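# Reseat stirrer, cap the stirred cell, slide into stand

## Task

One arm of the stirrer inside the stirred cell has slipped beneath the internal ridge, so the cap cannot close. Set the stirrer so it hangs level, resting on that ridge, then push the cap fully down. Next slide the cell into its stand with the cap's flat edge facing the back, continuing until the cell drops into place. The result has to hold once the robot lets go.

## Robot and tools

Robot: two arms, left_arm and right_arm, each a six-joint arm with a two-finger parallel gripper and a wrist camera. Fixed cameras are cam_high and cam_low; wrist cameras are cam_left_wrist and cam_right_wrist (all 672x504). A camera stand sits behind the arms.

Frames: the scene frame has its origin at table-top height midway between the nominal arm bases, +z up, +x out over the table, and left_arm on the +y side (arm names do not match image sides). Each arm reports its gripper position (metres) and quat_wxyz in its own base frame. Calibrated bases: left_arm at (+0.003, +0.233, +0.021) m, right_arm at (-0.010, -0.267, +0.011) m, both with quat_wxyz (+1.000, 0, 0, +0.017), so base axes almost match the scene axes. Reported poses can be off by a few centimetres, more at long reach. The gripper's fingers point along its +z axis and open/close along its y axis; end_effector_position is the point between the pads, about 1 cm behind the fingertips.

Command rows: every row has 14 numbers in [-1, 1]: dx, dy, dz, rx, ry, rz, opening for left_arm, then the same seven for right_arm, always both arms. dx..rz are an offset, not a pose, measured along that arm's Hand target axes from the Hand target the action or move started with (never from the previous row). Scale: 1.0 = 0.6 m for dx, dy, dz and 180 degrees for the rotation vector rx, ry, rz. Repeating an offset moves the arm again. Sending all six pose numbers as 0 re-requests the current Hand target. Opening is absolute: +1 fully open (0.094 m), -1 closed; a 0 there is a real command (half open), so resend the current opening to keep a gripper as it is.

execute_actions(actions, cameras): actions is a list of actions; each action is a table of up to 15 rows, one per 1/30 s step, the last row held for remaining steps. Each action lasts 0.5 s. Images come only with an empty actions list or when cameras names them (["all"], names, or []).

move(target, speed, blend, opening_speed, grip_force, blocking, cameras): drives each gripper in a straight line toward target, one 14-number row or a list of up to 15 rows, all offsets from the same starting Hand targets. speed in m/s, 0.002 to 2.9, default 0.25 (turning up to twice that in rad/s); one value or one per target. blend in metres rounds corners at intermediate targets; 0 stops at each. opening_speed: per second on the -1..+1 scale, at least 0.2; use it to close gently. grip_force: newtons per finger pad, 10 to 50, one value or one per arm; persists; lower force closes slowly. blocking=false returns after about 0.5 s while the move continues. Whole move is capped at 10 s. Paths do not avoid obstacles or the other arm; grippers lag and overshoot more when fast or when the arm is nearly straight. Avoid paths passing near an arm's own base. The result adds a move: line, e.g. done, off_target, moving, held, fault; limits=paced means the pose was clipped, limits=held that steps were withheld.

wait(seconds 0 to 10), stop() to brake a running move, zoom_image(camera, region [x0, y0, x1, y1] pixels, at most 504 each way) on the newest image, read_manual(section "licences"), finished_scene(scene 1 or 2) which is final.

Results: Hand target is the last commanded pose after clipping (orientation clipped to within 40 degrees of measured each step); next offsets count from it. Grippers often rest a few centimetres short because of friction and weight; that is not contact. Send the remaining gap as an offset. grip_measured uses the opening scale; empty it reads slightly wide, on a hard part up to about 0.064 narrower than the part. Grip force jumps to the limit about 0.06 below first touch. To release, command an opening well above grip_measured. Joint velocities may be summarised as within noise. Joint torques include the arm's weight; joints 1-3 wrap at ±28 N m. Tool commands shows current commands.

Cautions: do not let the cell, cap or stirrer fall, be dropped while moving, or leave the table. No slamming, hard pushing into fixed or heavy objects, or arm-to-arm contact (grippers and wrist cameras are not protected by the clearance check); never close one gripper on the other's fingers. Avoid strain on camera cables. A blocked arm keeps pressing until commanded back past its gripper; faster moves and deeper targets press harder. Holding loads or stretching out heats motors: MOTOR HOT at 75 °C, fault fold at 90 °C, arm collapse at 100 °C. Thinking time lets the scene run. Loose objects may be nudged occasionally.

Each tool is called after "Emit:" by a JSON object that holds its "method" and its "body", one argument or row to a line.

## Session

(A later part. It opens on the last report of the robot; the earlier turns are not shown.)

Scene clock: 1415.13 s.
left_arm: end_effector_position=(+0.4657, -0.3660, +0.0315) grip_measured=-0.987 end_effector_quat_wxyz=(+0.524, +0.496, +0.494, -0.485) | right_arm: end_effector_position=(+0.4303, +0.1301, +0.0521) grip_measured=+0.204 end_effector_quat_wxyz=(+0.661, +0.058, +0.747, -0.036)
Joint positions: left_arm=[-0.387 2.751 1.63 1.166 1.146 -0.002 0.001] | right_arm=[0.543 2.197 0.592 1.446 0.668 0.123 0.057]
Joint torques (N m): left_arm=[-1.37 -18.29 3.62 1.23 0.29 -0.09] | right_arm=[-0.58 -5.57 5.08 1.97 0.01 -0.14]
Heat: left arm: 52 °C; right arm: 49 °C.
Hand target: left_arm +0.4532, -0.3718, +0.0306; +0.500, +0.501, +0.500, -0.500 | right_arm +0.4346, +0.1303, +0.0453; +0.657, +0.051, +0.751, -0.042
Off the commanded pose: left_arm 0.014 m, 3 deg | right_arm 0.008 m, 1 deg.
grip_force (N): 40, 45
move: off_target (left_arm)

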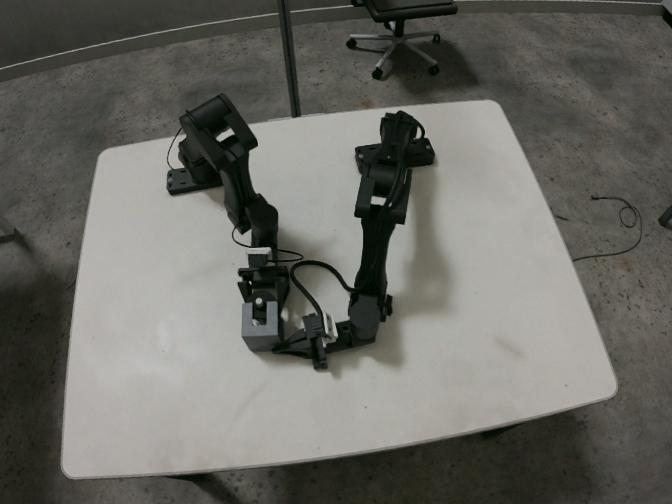

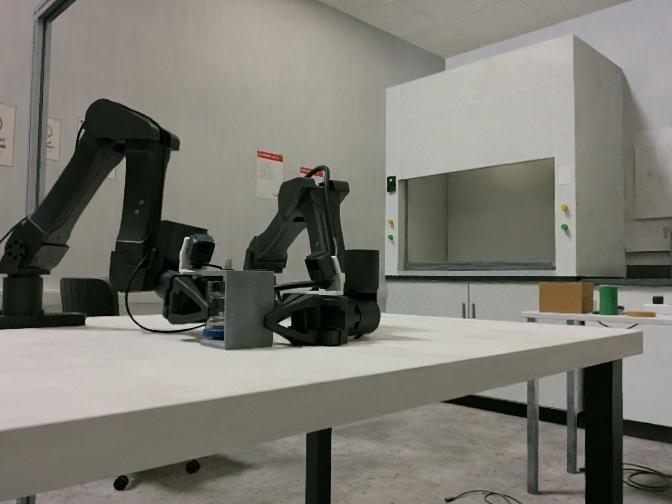

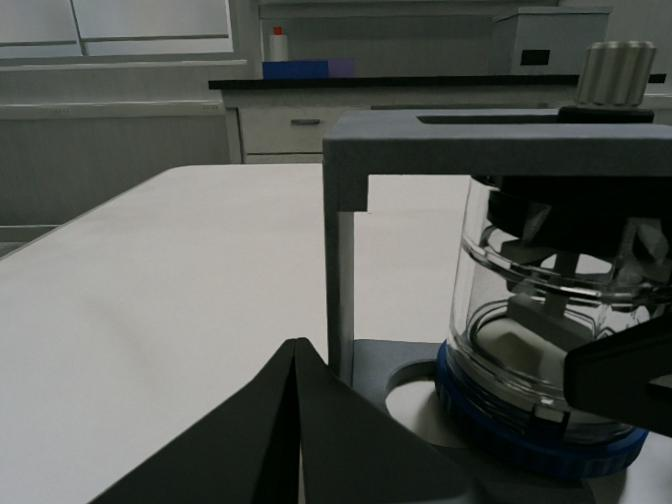

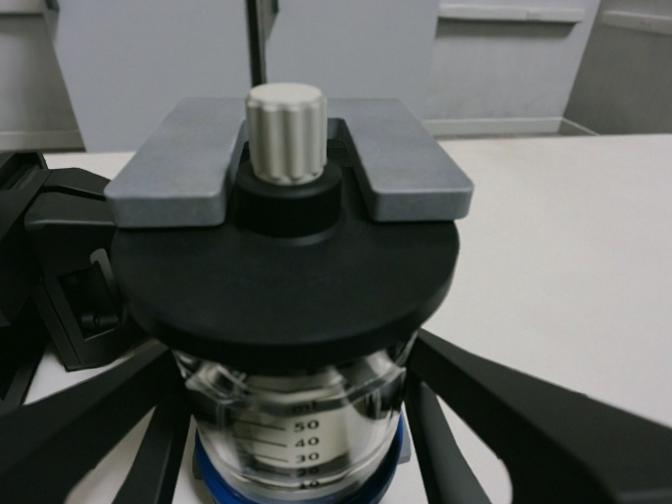

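Emit:
{"method": "move", "body": {
  "target": [0,-0.002,0,0,0,0,-1,0,0,0.014,0,0,0,0.05],
  "speed": 0.03,
  "cameras": ["cam_high","cam_left_wrist","cam_right_wrist","cam_low"]
}}

Emit:
{"method": "zoom_image", "body": {
  "camera": "cam_high",
  "region": [220, 280, 340, 380]
}}

Emit:
{"method": "zoom_image", "body": {
  "camera": "cam_low",
  "region": [170, 250, 290, 370]
}}

Scene clock: 1424.40 s.
left_arm: end_effector_position=(+0.4657, -0.3659, +0.0315) grip_measured=-0.987 end_effector_quat_wxyz=(+0.526, +0.494, +0.496, -0.483) | right_arm: end_effector_position=(+0.4382, +0.1286, +0.0525) grip_measured=+0.204 end_effector_quat_wxyz=(+0.662, +0.060, +0.746, -0.036)
Joint positions: left_arm=[-0.387 2.748 1.624 1.17 1.139 -0.002 0.001] | right_arm=[0.526 2.208 0.619 1.437 0.655 0.12 0.057]
Joint torques (N m): left_arm=[-1.31 -18.35 3.54 1.24 0.33 -0.1] | right_arm=[-0.61 -5.65 5.29 1.93 -0.03 -0.14]
Heat: left arm: 54 °C; right arm: 48 °C.
Hand target: left_arm +0.4520, -0.3718, +0.0306; +0.500, +0.501, +0.500, -0.500 | right_arm +0.4428, +0.1293, +0.0441; +0.657, +0.051, +0.751, -0.042
Off the commanded pose: left_arm 0.015 m, 4 deg | right_arm 0.010 m, 2 deg.
grip_force (N): 40, 45
move: off_target (left_arm)

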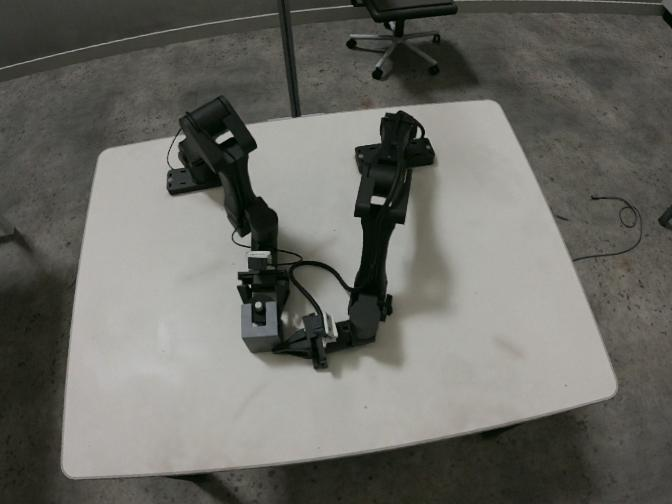

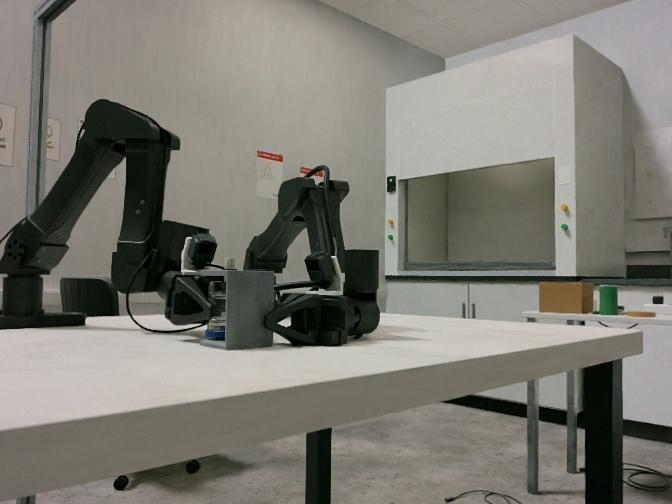

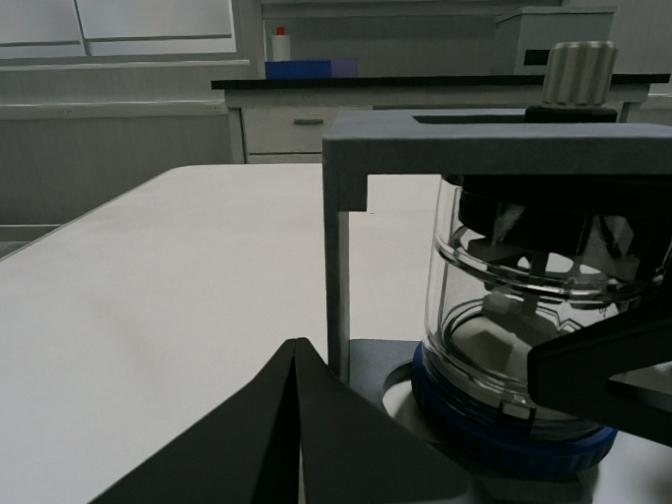

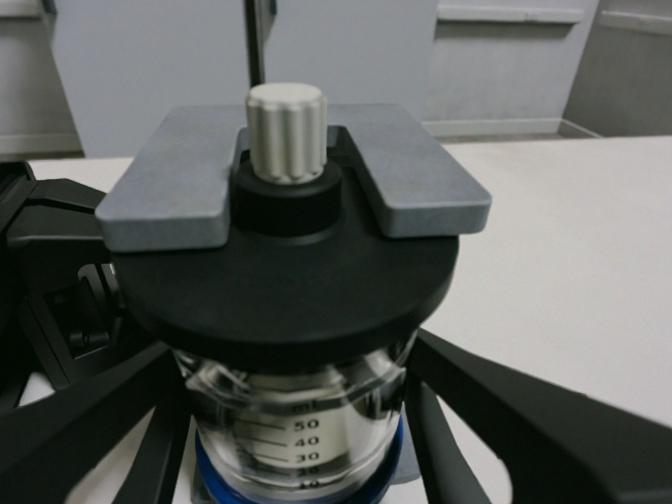

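Scaled by 4.200 from the camera's 672x504 image, which has a finer 960x720 frame.

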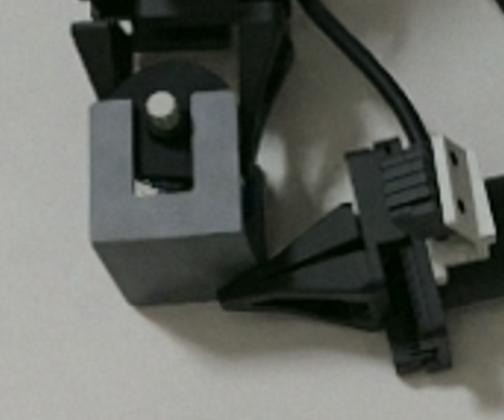

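Scaled by 4.200 from the camera's 672x504 image, which has a finer 960x720 frame.

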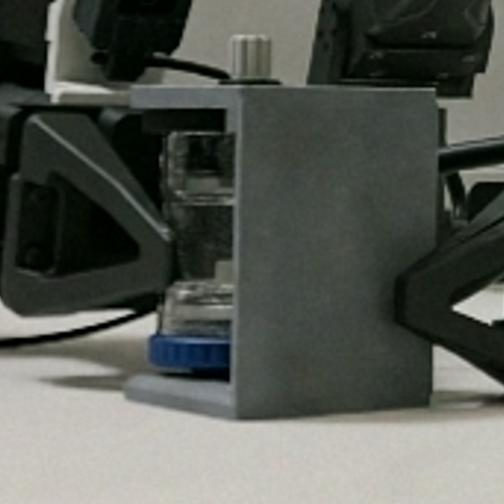

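Emit:
{"method": "move", "body": {
  "target": [0,-0.002,0,0,0,0,-1,0,-0.004,0.013,-0.010,0,-0.0015,0.05],
  "speed": 0.03,
  "cameras": ["cam_high","cam_left_wrist","cam_right_wrist","cam_low"]
}}

Emit:
{"method": "zoom_image", "body": {
  "camera": "cam_high",
  "region": [220, 280, 340, 380]
}}

Emit:
{"method": "zoom_image", "body": {
  "camera": "cam_low",
  "region": [170, 250, 290, 370]
}}

Scene clock: 1435.47 s.
left_arm: end_effector_position=(+0.4654, -0.3657, +0.0315) grip_measured=-0.987 end_effector_quat_wxyz=(+0.526, +0.493, +0.497, -0.482) | right_arm: end_effector_position=(+0.4464, +0.1259, +0.0527) grip_measured=+0.204 end_effector_quat_wxyz=(+0.663, +0.047, +0.747, -0.027)
Joint positions: left_arm=[-0.388 2.746 1.618 1.174 1.135 -0.002 0.001] | right_arm=[0.491 2.213 0.63 1.438 0.59 0.103 0.057]
Joint torques (N m): left_arm=[-1.39 -18.3 3.51 1.24 0.39 -0.08] | right_arm=[-0.66 -5.45 4.97 2.05 -0.06 -0.11]
Heat: left arm: 55 °C; right arm: 48 °C.
Hand target: left_arm +0.4508, -0.3718, +0.0306; +0.500, +0.501, +0.500, -0.500 | right_arm +0.4501, +0.1259, +0.0431; +0.658, +0.039, +0.751, -0.032
Off the commanded pose: left_arm 0.016 m, 4 deg | right_arm 0.010 m, 1 deg.
grip_force (N): 40, 45
move: off_target (left_arm)

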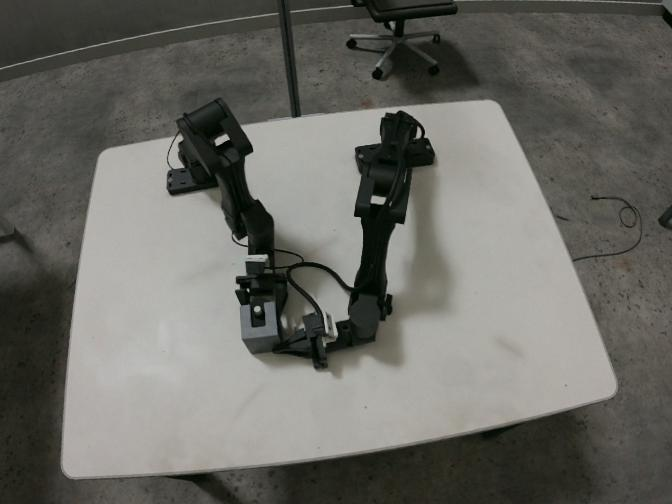

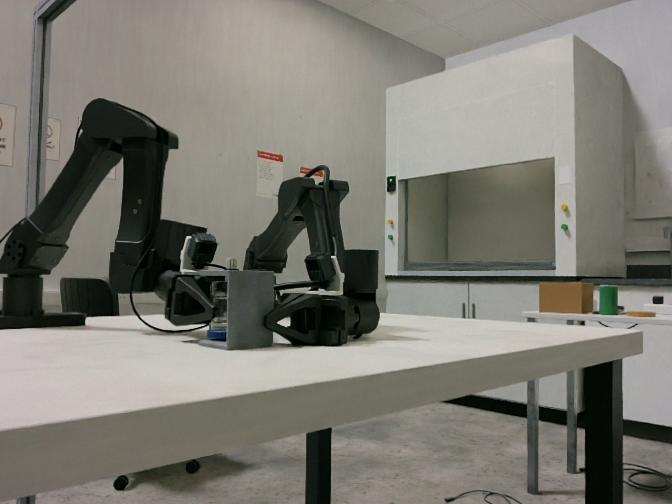

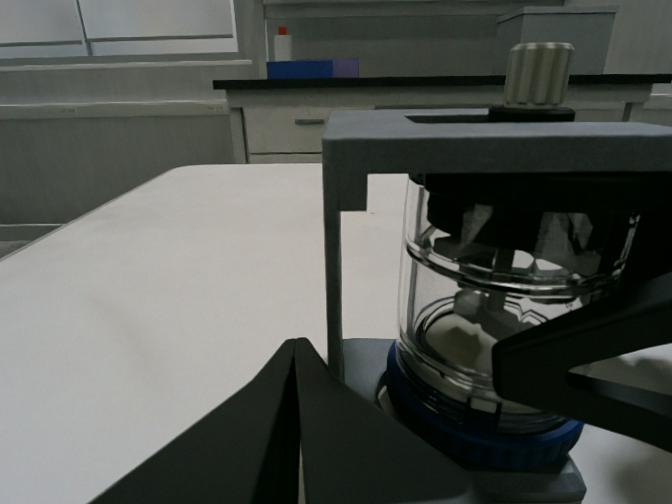

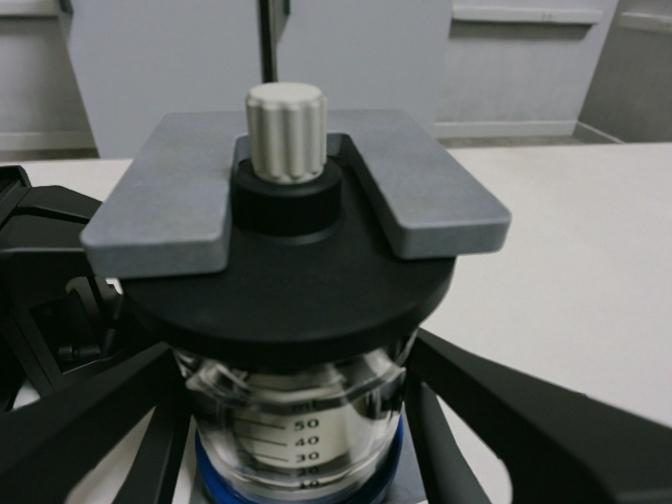

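Scaled by 4.200 from the camera's 672x504 image, which has a finer 960x720 frame.

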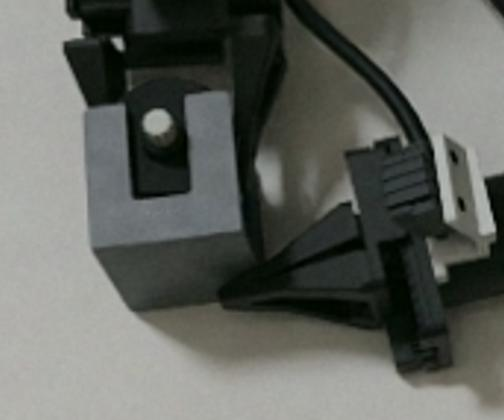

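Scaled by 4.200 from the camera's 672x504 image, which has a finer 960x720 frame.

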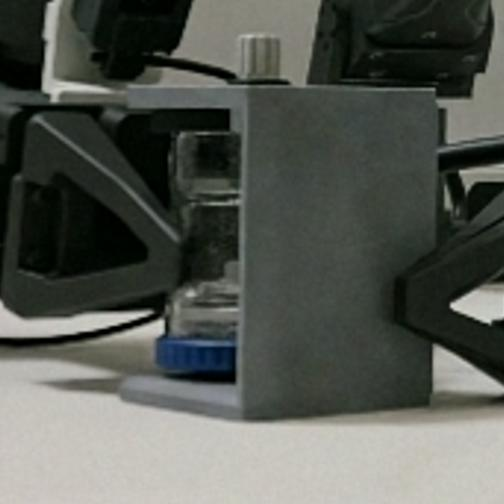

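Emit:
{"method": "move", "body": {
  "target": [0,-0.002,0,0,0,0,-1,0,-0.004,0.006,-0.018,0,-0.0025,0.05],
  "speed": 0.03,
  "cameras": ["cam_high","cam_left_wrist","cam_right_wrist","cam_low"]
}}

Emit:
{"method": "zoom_image", "body": {
  "camera": "cam_high",
  "region": [220, 280, 340, 380]
}}

Emit:
{"method": "zoom_image", "body": {
  "camera": "cam_low",
  "region": [170, 250, 290, 370]
}}

Scene clock: 1442.57 s.
left_arm: end_effector_position=(+0.4645, -0.3652, +0.0314) grip_measured=-0.987 end_effector_quat_wxyz=(+0.527, +0.493, +0.497, -0.482) | right_arm: end_effector_position=(+0.4532, +0.1250, +0.0537) grip_measured=+0.204 end_effector_quat_wxyz=(+0.664, +0.025, +0.747, -0.008)
Joint positions: left_arm=[-0.388 2.743 1.611 1.178 1.135 -0.002 0.001] | right_arm=[0.449 2.213 0.63 1.449 0.49 0.084 0.057]
Joint torques (N m): left_arm=[-1.42 -18.26 3.45 1.23 0.38 -0.08] | right_arm=[-0.62 -5.37 3.82 2.22 -0.02 -0.09]
Heat: left arm: 53 °C; right arm: 49 °C.
Hand target: left_arm +0.4495, -0.3718, +0.0306; +0.500, +0.501, +0.500, -0.500 | right_arm +0.4534, +0.1232, +0.0427; +0.659, +0.017, +0.752, -0.013
Off the commanded pose: left_arm 0.016 m, 4 deg | right_arm 0.011 m, 1 deg.
grip_force (N): 40, 45
move: off_target (left_arm, right_arm)

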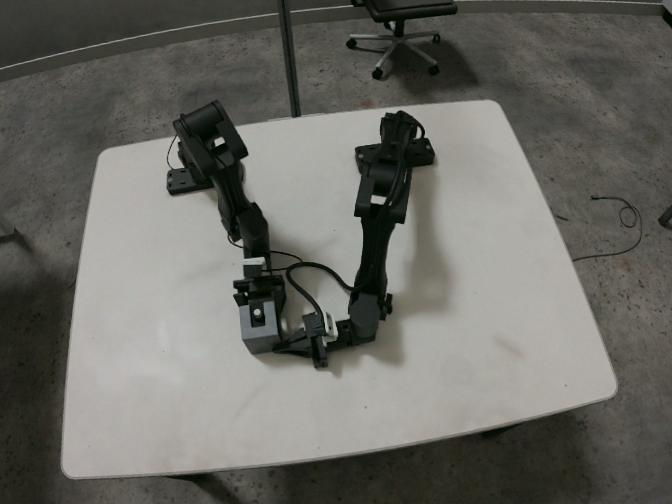

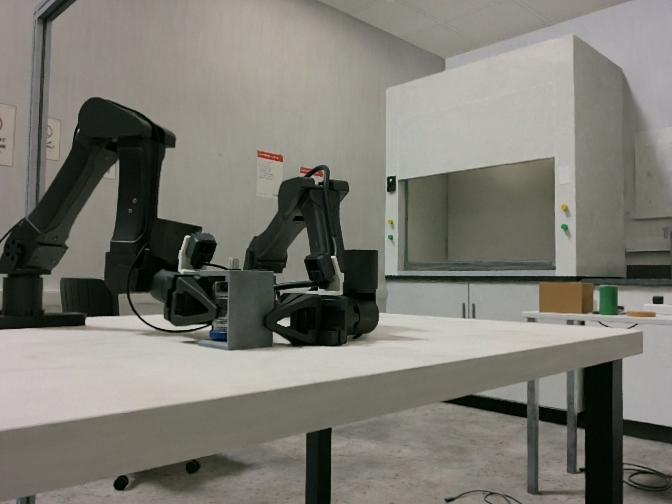

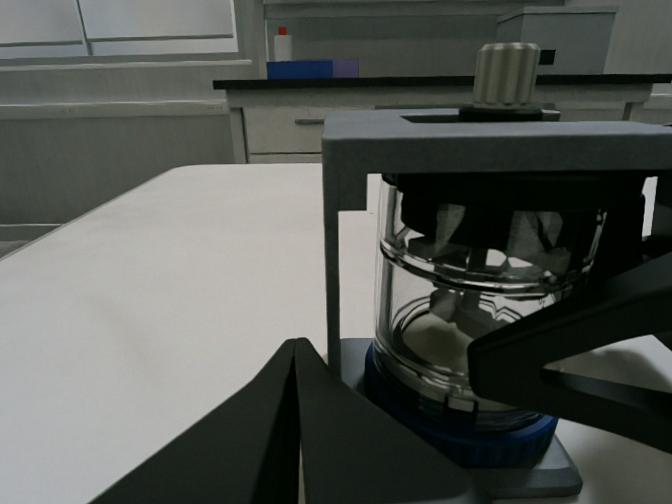

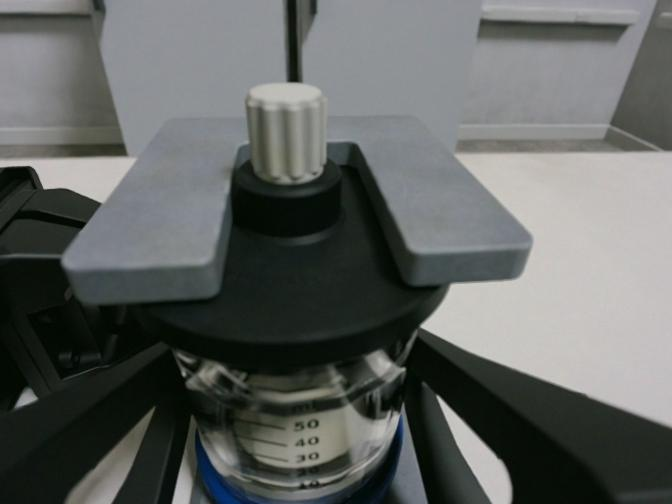

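Scaled by 4.200 from the camera's 672x504 image, which has a finer 960x720 frame.

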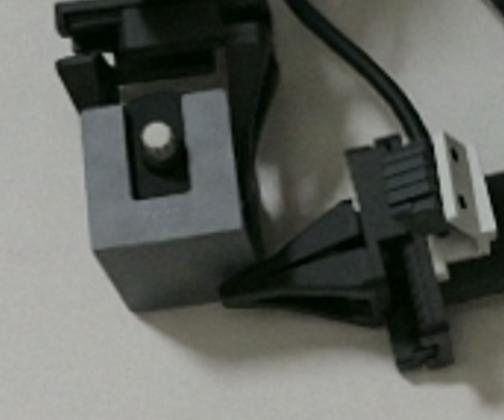

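Scaled by 4.200 from the camera's 672x504 image, which has a finer 960x720 frame.

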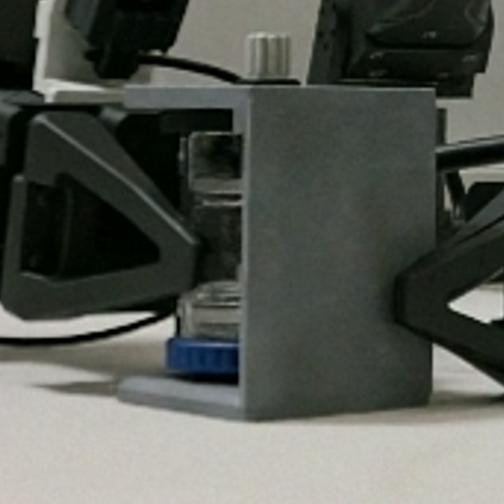

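Emit:
{"method": "move", "body": {
  "target": [0,-0.002,0,0,0,0,-1,0.001,-0.005,0.010,-0.008,0,-0.001,0.05],
  "speed": 0.03,
  "cameras": ["cam_high","cam_left_wrist","cam_right_wrist","cam_low"]
}}

Emit:
{"method": "zoom_image", "body": {
  "camera": "cam_high",
  "region": [220, 280, 340, 380]
}}

Emit:
{"method": "zoom_image", "body": {
  "camera": "cam_low",
  "region": [170, 250, 290, 370]
}}

Scene clock: 1451.43 s.
left_arm: end_effector_position=(+0.4637, -0.3652, +0.0315) grip_measured=-0.987 end_effector_quat_wxyz=(+0.527, +0.493, +0.498, -0.482) | right_arm: end_effector_position=(+0.4569, +0.1226, +0.0532) grip_measured=+0.204 end_effector_quat_wxyz=(+0.666, +0.013, +0.745, +0.003)
Joint positions: left_arm=[-0.389 2.74 1.604 1.182 1.132 -0.002 0.001] | right_arm=[0.42 2.224 0.63 1.471 0.431 0.073 0.057]
Joint torques (N m): left_arm=[-1.44 -18.3 3.45 1.27 0.39 -0.09] | right_arm=[-0.85 -5.44 4.48 2.06 -0.02 -0.09]
Heat: left arm: 56 °C; right arm: 48 °C.
Hand target: left_arm +0.4483, -0.3718, +0.0306; +0.500, +0.501, +0.500, -0.500 | right_arm +0.4592, +0.1199, +0.0411; +0.659, +0.008, +0.752, -0.005
Off the commanded pose: left_arm 0.017 m, 4 deg | right_arm 0.012 m, 2 deg.
grip_force (N): 40, 45
move: off_target (left_arm, right_arm)

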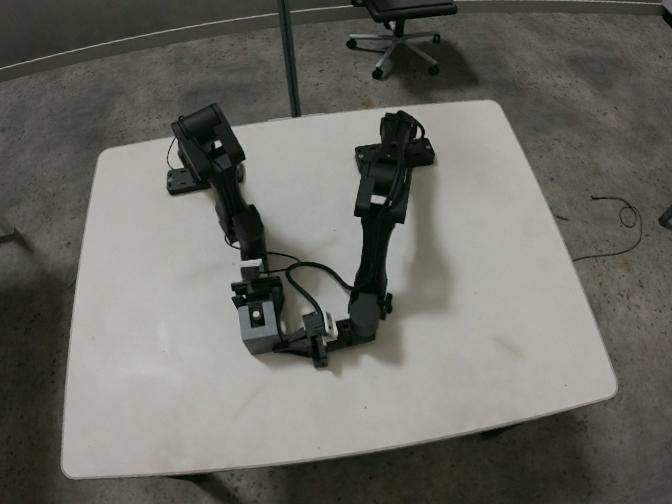

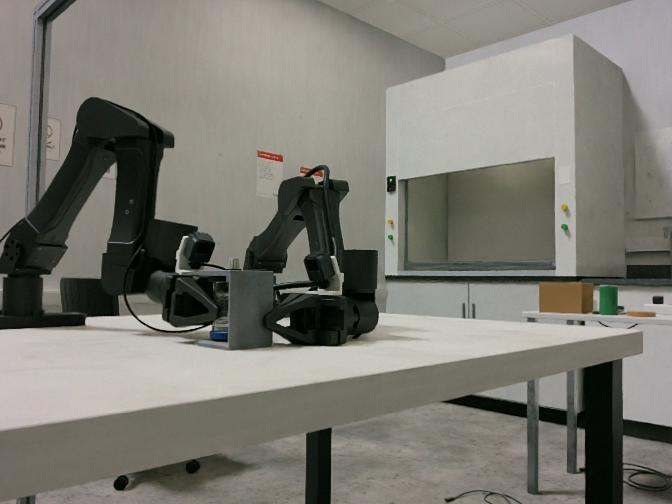

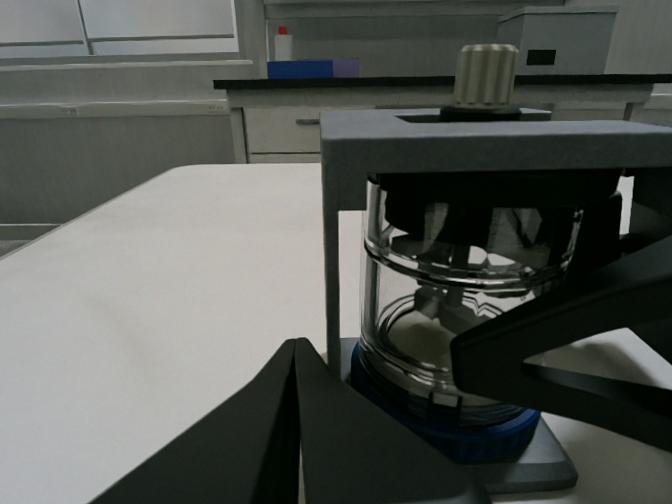

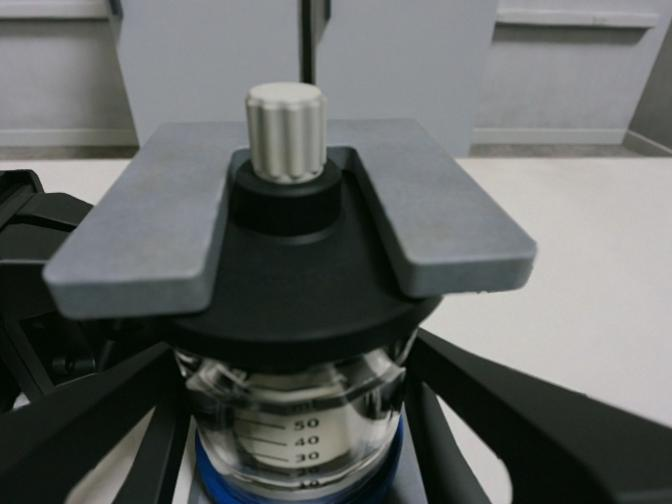

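Scaled by 4.200 from the camera's 672x504 image, which has a finer 960x720 frame.

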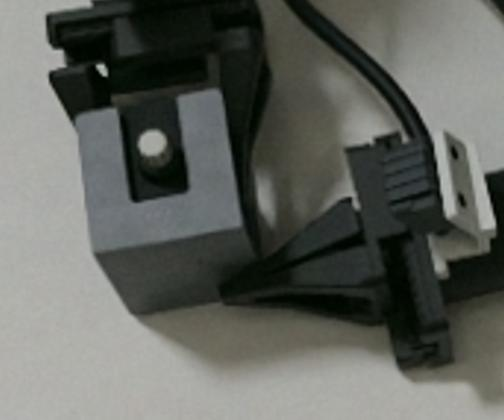

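Scaled by 4.200 from the camera's 672x504 image, which has a finer 960x720 frame.

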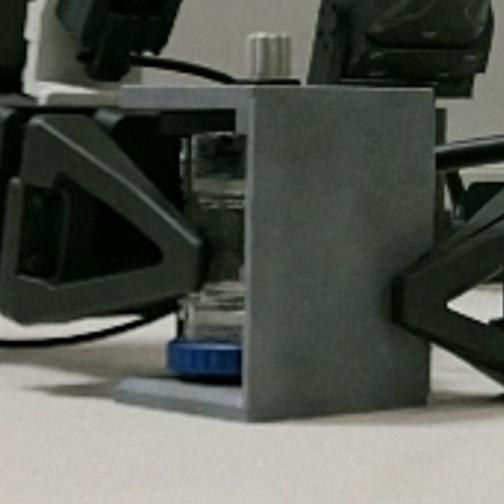

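Emit:
{"method": "move", "body": {
  "target": [0,-0.002,0,0,0,0,-1,0.001,-0.001,0.010,-0.004,0.006,0,0.05],
  "speed": 0.03,
  "cameras": ["cam_high","cam_left_wrist","cam_right_wrist","cam_low"]
}}

Emit:
{"method": "zoom_image", "body": {
  "camera": "cam_left_wrist",
  "region": [300, 90, 672, 504]
}}

Emit:
{"method": "zoom_image", "body": {
  "camera": "cam_low",
  "region": [170, 250, 290, 370]
}}

Scene clock: 1456.70 s.
left_arm: end_effector_position=(+0.4620, -0.3656, +0.0313) grip_measured=-0.987 end_effector_quat_wxyz=(+0.526, +0.493, +0.497, -0.482) | right_arm: end_effector_position=(+0.4614, +0.1201, +0.0507) grip_measured=+0.204 end_effector_quat_wxyz=(+0.662, +0.009, +0.750, +0.005)
Joint positions: left_arm=[-0.39 2.738 1.597 1.186 1.132 -0.002 0.001] | right_arm=[0.402 2.224 0.641 1.447 0.404 0.073 0.057]
Joint torques (N m): left_arm=[-1.43 -18.28 3.48 1.25 0.41 -0.09] | right_arm=[-0.7 -6.19 5.12 1.84 -0.04 -0.04]
Heat: left arm: 54 °C; right arm: 48 °C.
Hand target: left_arm +0.4472, -0.3718, +0.0305; +0.500, +0.500, +0.500, -0.500 | right_arm +0.4651, +0.1192, +0.0399; +0.652, +0.004, +0.758, +0.000
Off the commanded pose: left_arm 0.016 m, 4 deg | right_arm 0.012 m, 2 deg.
grip_force (N): 40, 45
move: off_target (left_arm, right_arm)

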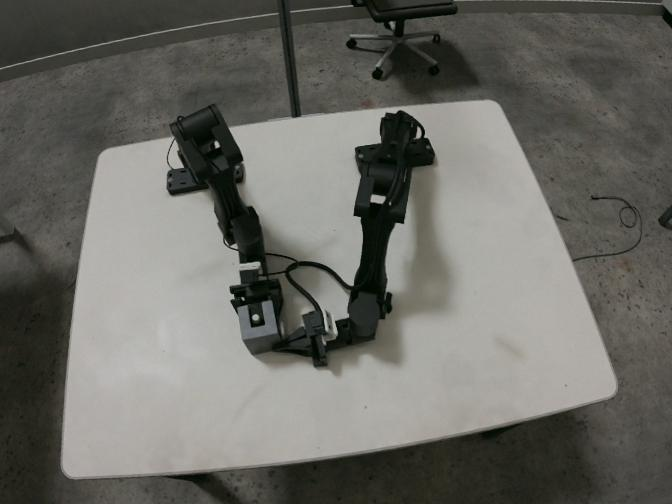

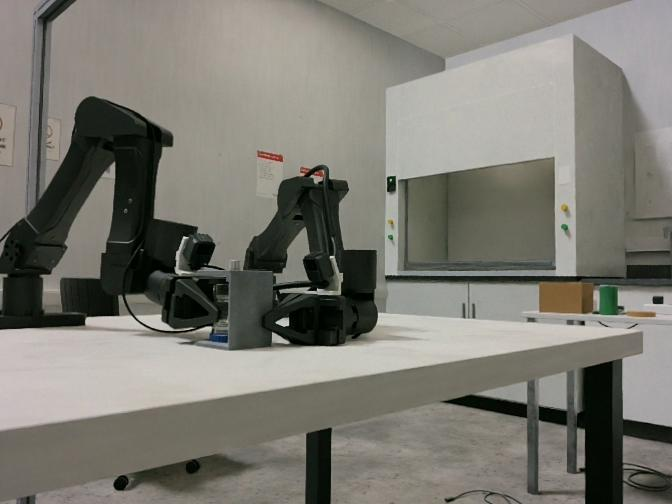

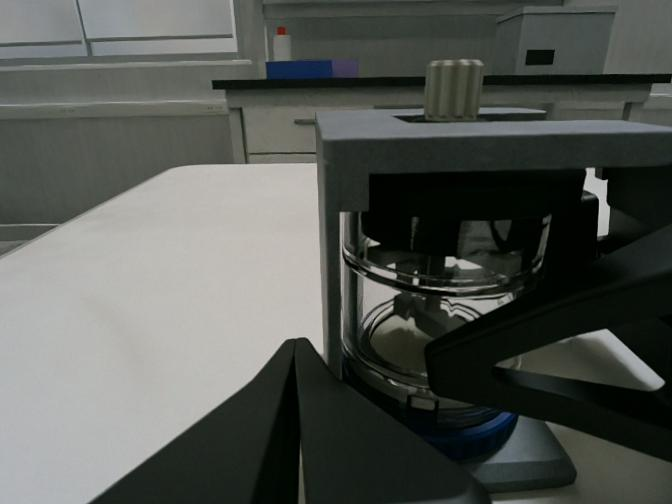

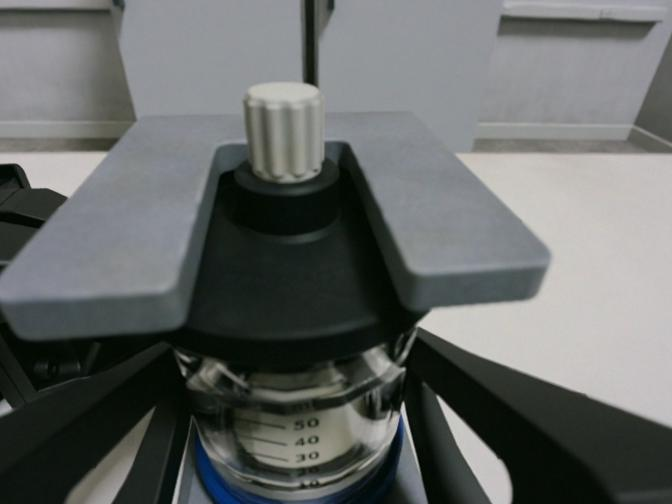

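Scaled by 1.217 from the camera's 672x504 image, which has a finer 960x720 frame.

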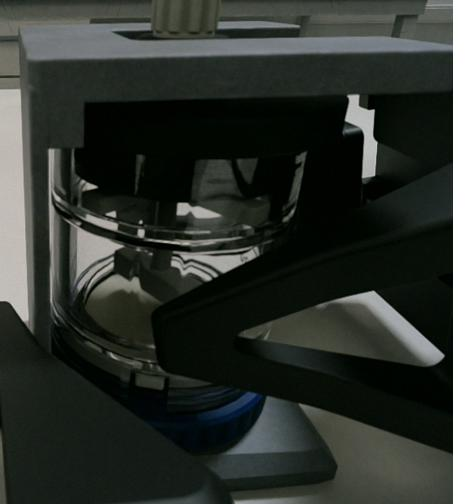

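Scaled by 4.200 from the camera's 672x504 image, which has a finer 960x720 frame.

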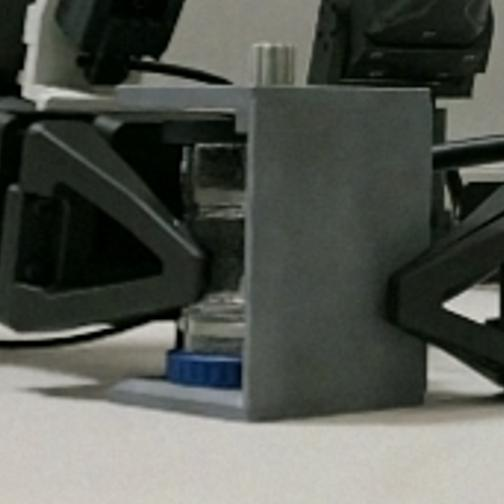

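Emit:
{"method": "move", "body": {
  "target": [0,0,0,0,0,0,-1,0.004,0,0,0,0.003,0,0.05],
  "speed": 0.03,
  "cameras": ["cam_high","cam_left_wrist","cam_right_wrist","cam_low"]
}}

Emit:
{"method": "zoom_image", "body": {
  "camera": "cam_left_wrist",
  "region": [300, 90, 672, 504]
}}

Emit:
{"method": "zoom_image", "body": {
  "camera": "cam_low",
  "region": [190, 250, 270, 370]
}}

Scene clock: 1461.03 s.
left_arm: end_effector_position=(+0.4620, -0.3656, +0.0313) grip_measured=-0.987 end_effector_quat_wxyz=(+0.526, +0.493, +0.497, -0.482) | right_arm: end_effector_position=(+0.4613, +0.1201, +0.0504) grip_measured=+0.204 end_effector_quat_wxyz=(+0.661, +0.009, +0.750, +0.005)
Joint positions: left_arm=[-0.39 2.738 1.597 1.186 1.132 -0.002 0.001] | right_arm=[0.402 2.224 0.641 1.445 0.404 0.073 0.057]
Joint torques (N m): left_arm=[-1.43 -18.19 3.41 1.24 0.4 -0.09] | right_arm=[-0.69 -6.23 5.09 1.75 -0.04 0]
Heat: left arm: 56 °C; right arm: 48 °C.
Hand target: left_arm +0.4472, -0.3718, +0.0305; +0.500, +0.500, +0.500, -0.500 | right_arm +0.4647, +0.1192, +0.0375; +0.648, +0.004, +0.762, +0.000
Off the commanded pose: left_arm 0.016 m, 4 deg | right_arm 0.013 m, 2 deg.
grip_force (N): 40, 45
move: off_target (left_arm, right_arm)

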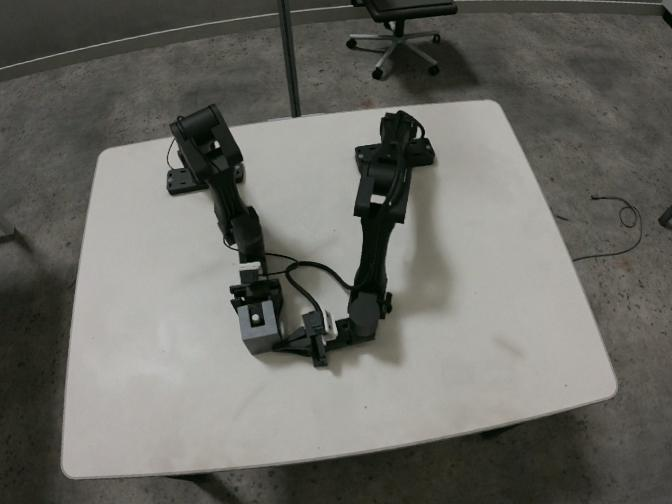

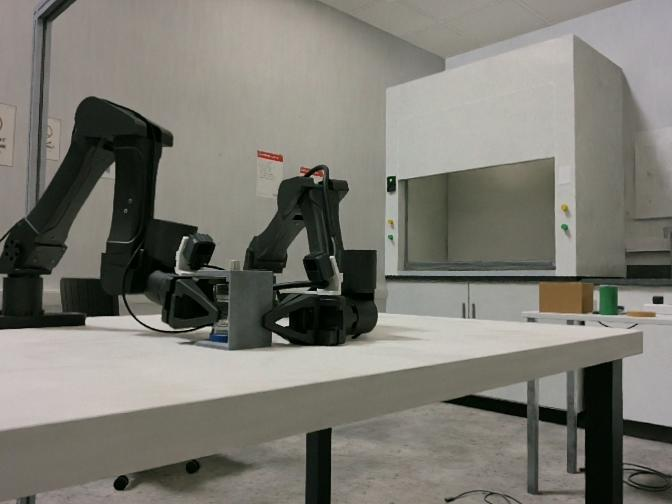

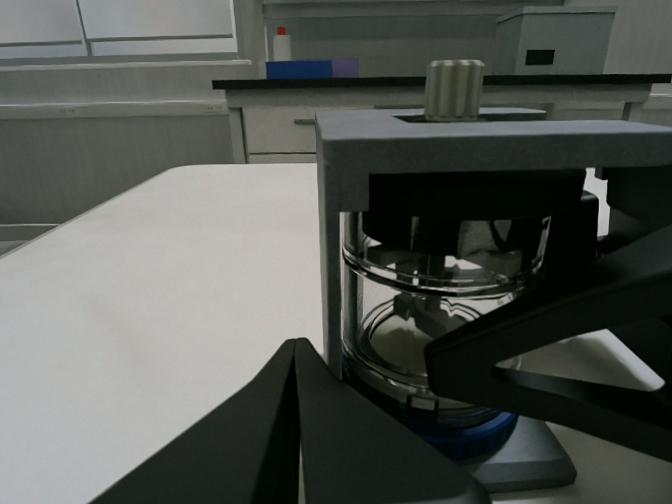

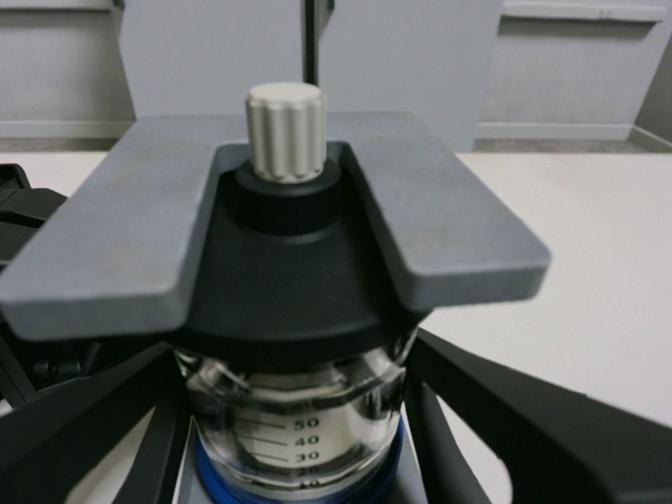

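Scaled by 1.217 from the camera's 672x504 image, which has a finer 960x720 frame.

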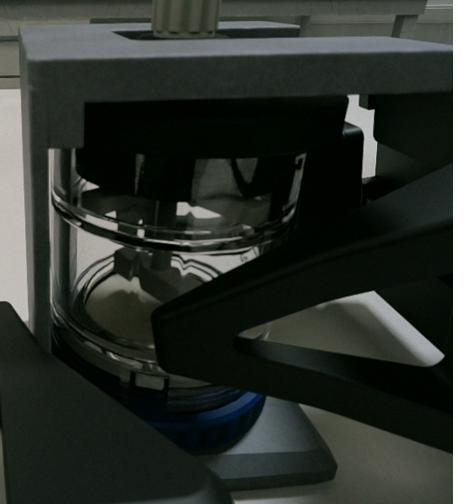

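Scaled by 4.200 from the camera's 672x504 image, which has a finer 960x720 frame.

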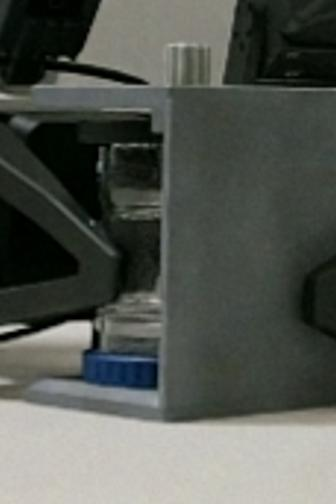

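Emit:
{"method": "move", "body": {
  "target": [0,0.006,0,0,0,0,-1,-0.01,0,-0.004,0,-0.003,0,0.05],
  "speed": 0.03
}}

Emit:
{"method": "move", "body": {
  "target": [0,0,0,0,0,0,-1,0,0,0,0,0,0,0.36],
  "speed": 0.03,
  "opening_speed": 0.2,
  "cameras": ["cam_left_wrist","cam_right_wrist","cam_low"]
}}

Emit:
{"method": "zoom_image", "body": {
  "camera": "cam_low",
  "region": [190, 250, 270, 370]
}}

Scene clock: 1464.87 s.
left_arm: end_effector_position=(+0.4620, -0.3656, +0.0313) grip_measured=-0.987 end_effector_quat_wxyz=(+0.527, +0.493, +0.497, -0.482) | right_arm: end_effector_position=(+0.4613, +0.1201, +0.0504) grip_measured=+0.204 end_effector_quat_wxyz=(+0.661, +0.009, +0.750, +0.005)
Joint positions: left_arm=[-0.39 2.738 1.597 1.187 1.132 -0.002 0.001] | right_arm=[0.402 2.224 0.641 1.445 0.404 0.073 0.057]
Joint torques (N m): left_arm=[-1.16 -17.58 4.93 1.14 0.41 -0.1] | right_arm=[-0.51 -7.54 4.4 1.75 -0.02 -0.04]
Heat: left arm: 57 °C; right arm: 47 °C.
Hand target: left_arm +0.4507, -0.3718, +0.0305; +0.500, +0.500, +0.500, -0.500 | right_arm +0.4633, +0.1192, +0.0438; +0.652, +0.004, +0.758, +0.000
Off the commanded pose: left_arm 0.013 m, 4 deg | right_arm 0.007 m, 2 deg.
grip_force (N): 40, 45
move: off_target (left_arm)

Scene clock: 1466.63 s.
left_arm: end_effector_position=(+0.4620, -0.3656, +0.0313) grip_measured=-0.987 end_effector_quat_wxyz=(+0.527, +0.493, +0.497, -0.482) | right_arm: end_effector_position=(+0.4609, +0.1202, +0.0469) grip_measured=+0.357 end_effector_quat_wxyz=(+0.656, +0.007, +0.755, +0.003)
Joint positions: left_arm=[-0.39 2.738 1.597 1.187 1.132 -0.002 0.001] | right_arm=[0.402 2.224 0.641 1.431 0.402 0.073 0.064]
Joint torques (N m): left_arm=[-1.25 -17.52 4.9 1.13 0.43 -0.09] | right_arm=[-0.57 -7.53 4.44 1.9 -0.01 -0.03]
Heat: left arm: 58 °C; right arm: 47 °C.
Hand target: left_arm +0.4507, -0.3718, +0.0305; +0.500, +0.500, +0.500, -0.500 | right_arm +0.4633, +0.1193, +0.0438; +0.652, +0.004, +0.759, +0.000
Off the commanded pose: left_arm 0.013 m, 4 deg | right_arm 0.004 m, 1 deg.
grip_force (N): 40, 45
move: off_target (left_arm)
Images, in order (width x height): cam_low 672x504, cam_left_wrist 672x504, cam_right_wrist 672x504.

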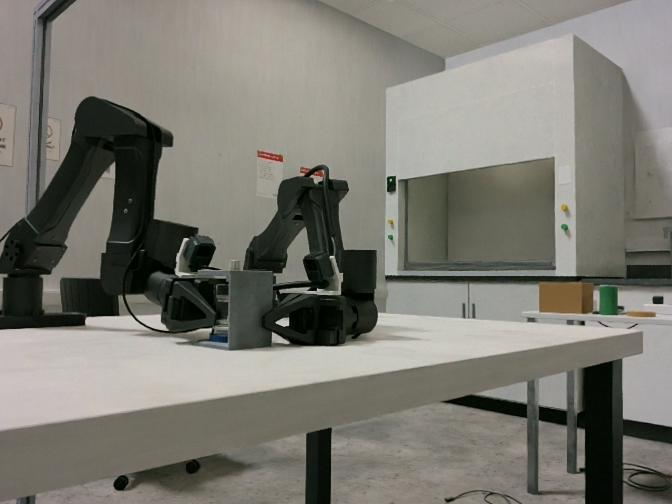

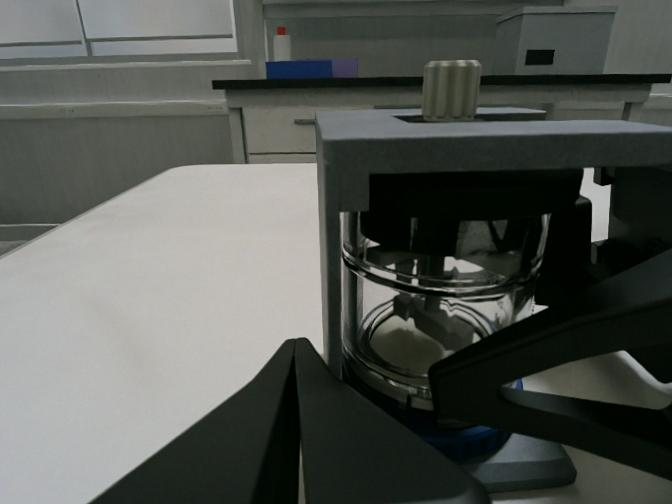

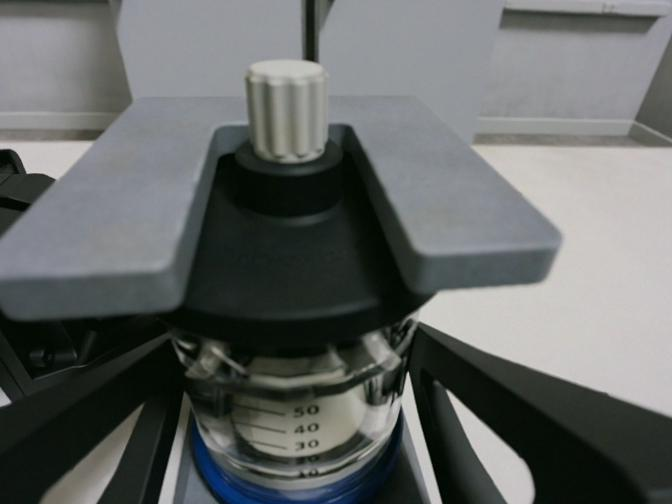

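Scaled by 4.200 from the camera's 672x504 image, which has a finer 960x720 frame.

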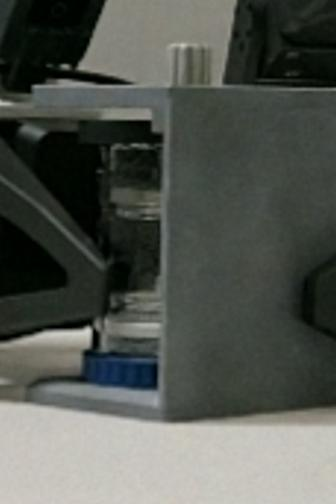

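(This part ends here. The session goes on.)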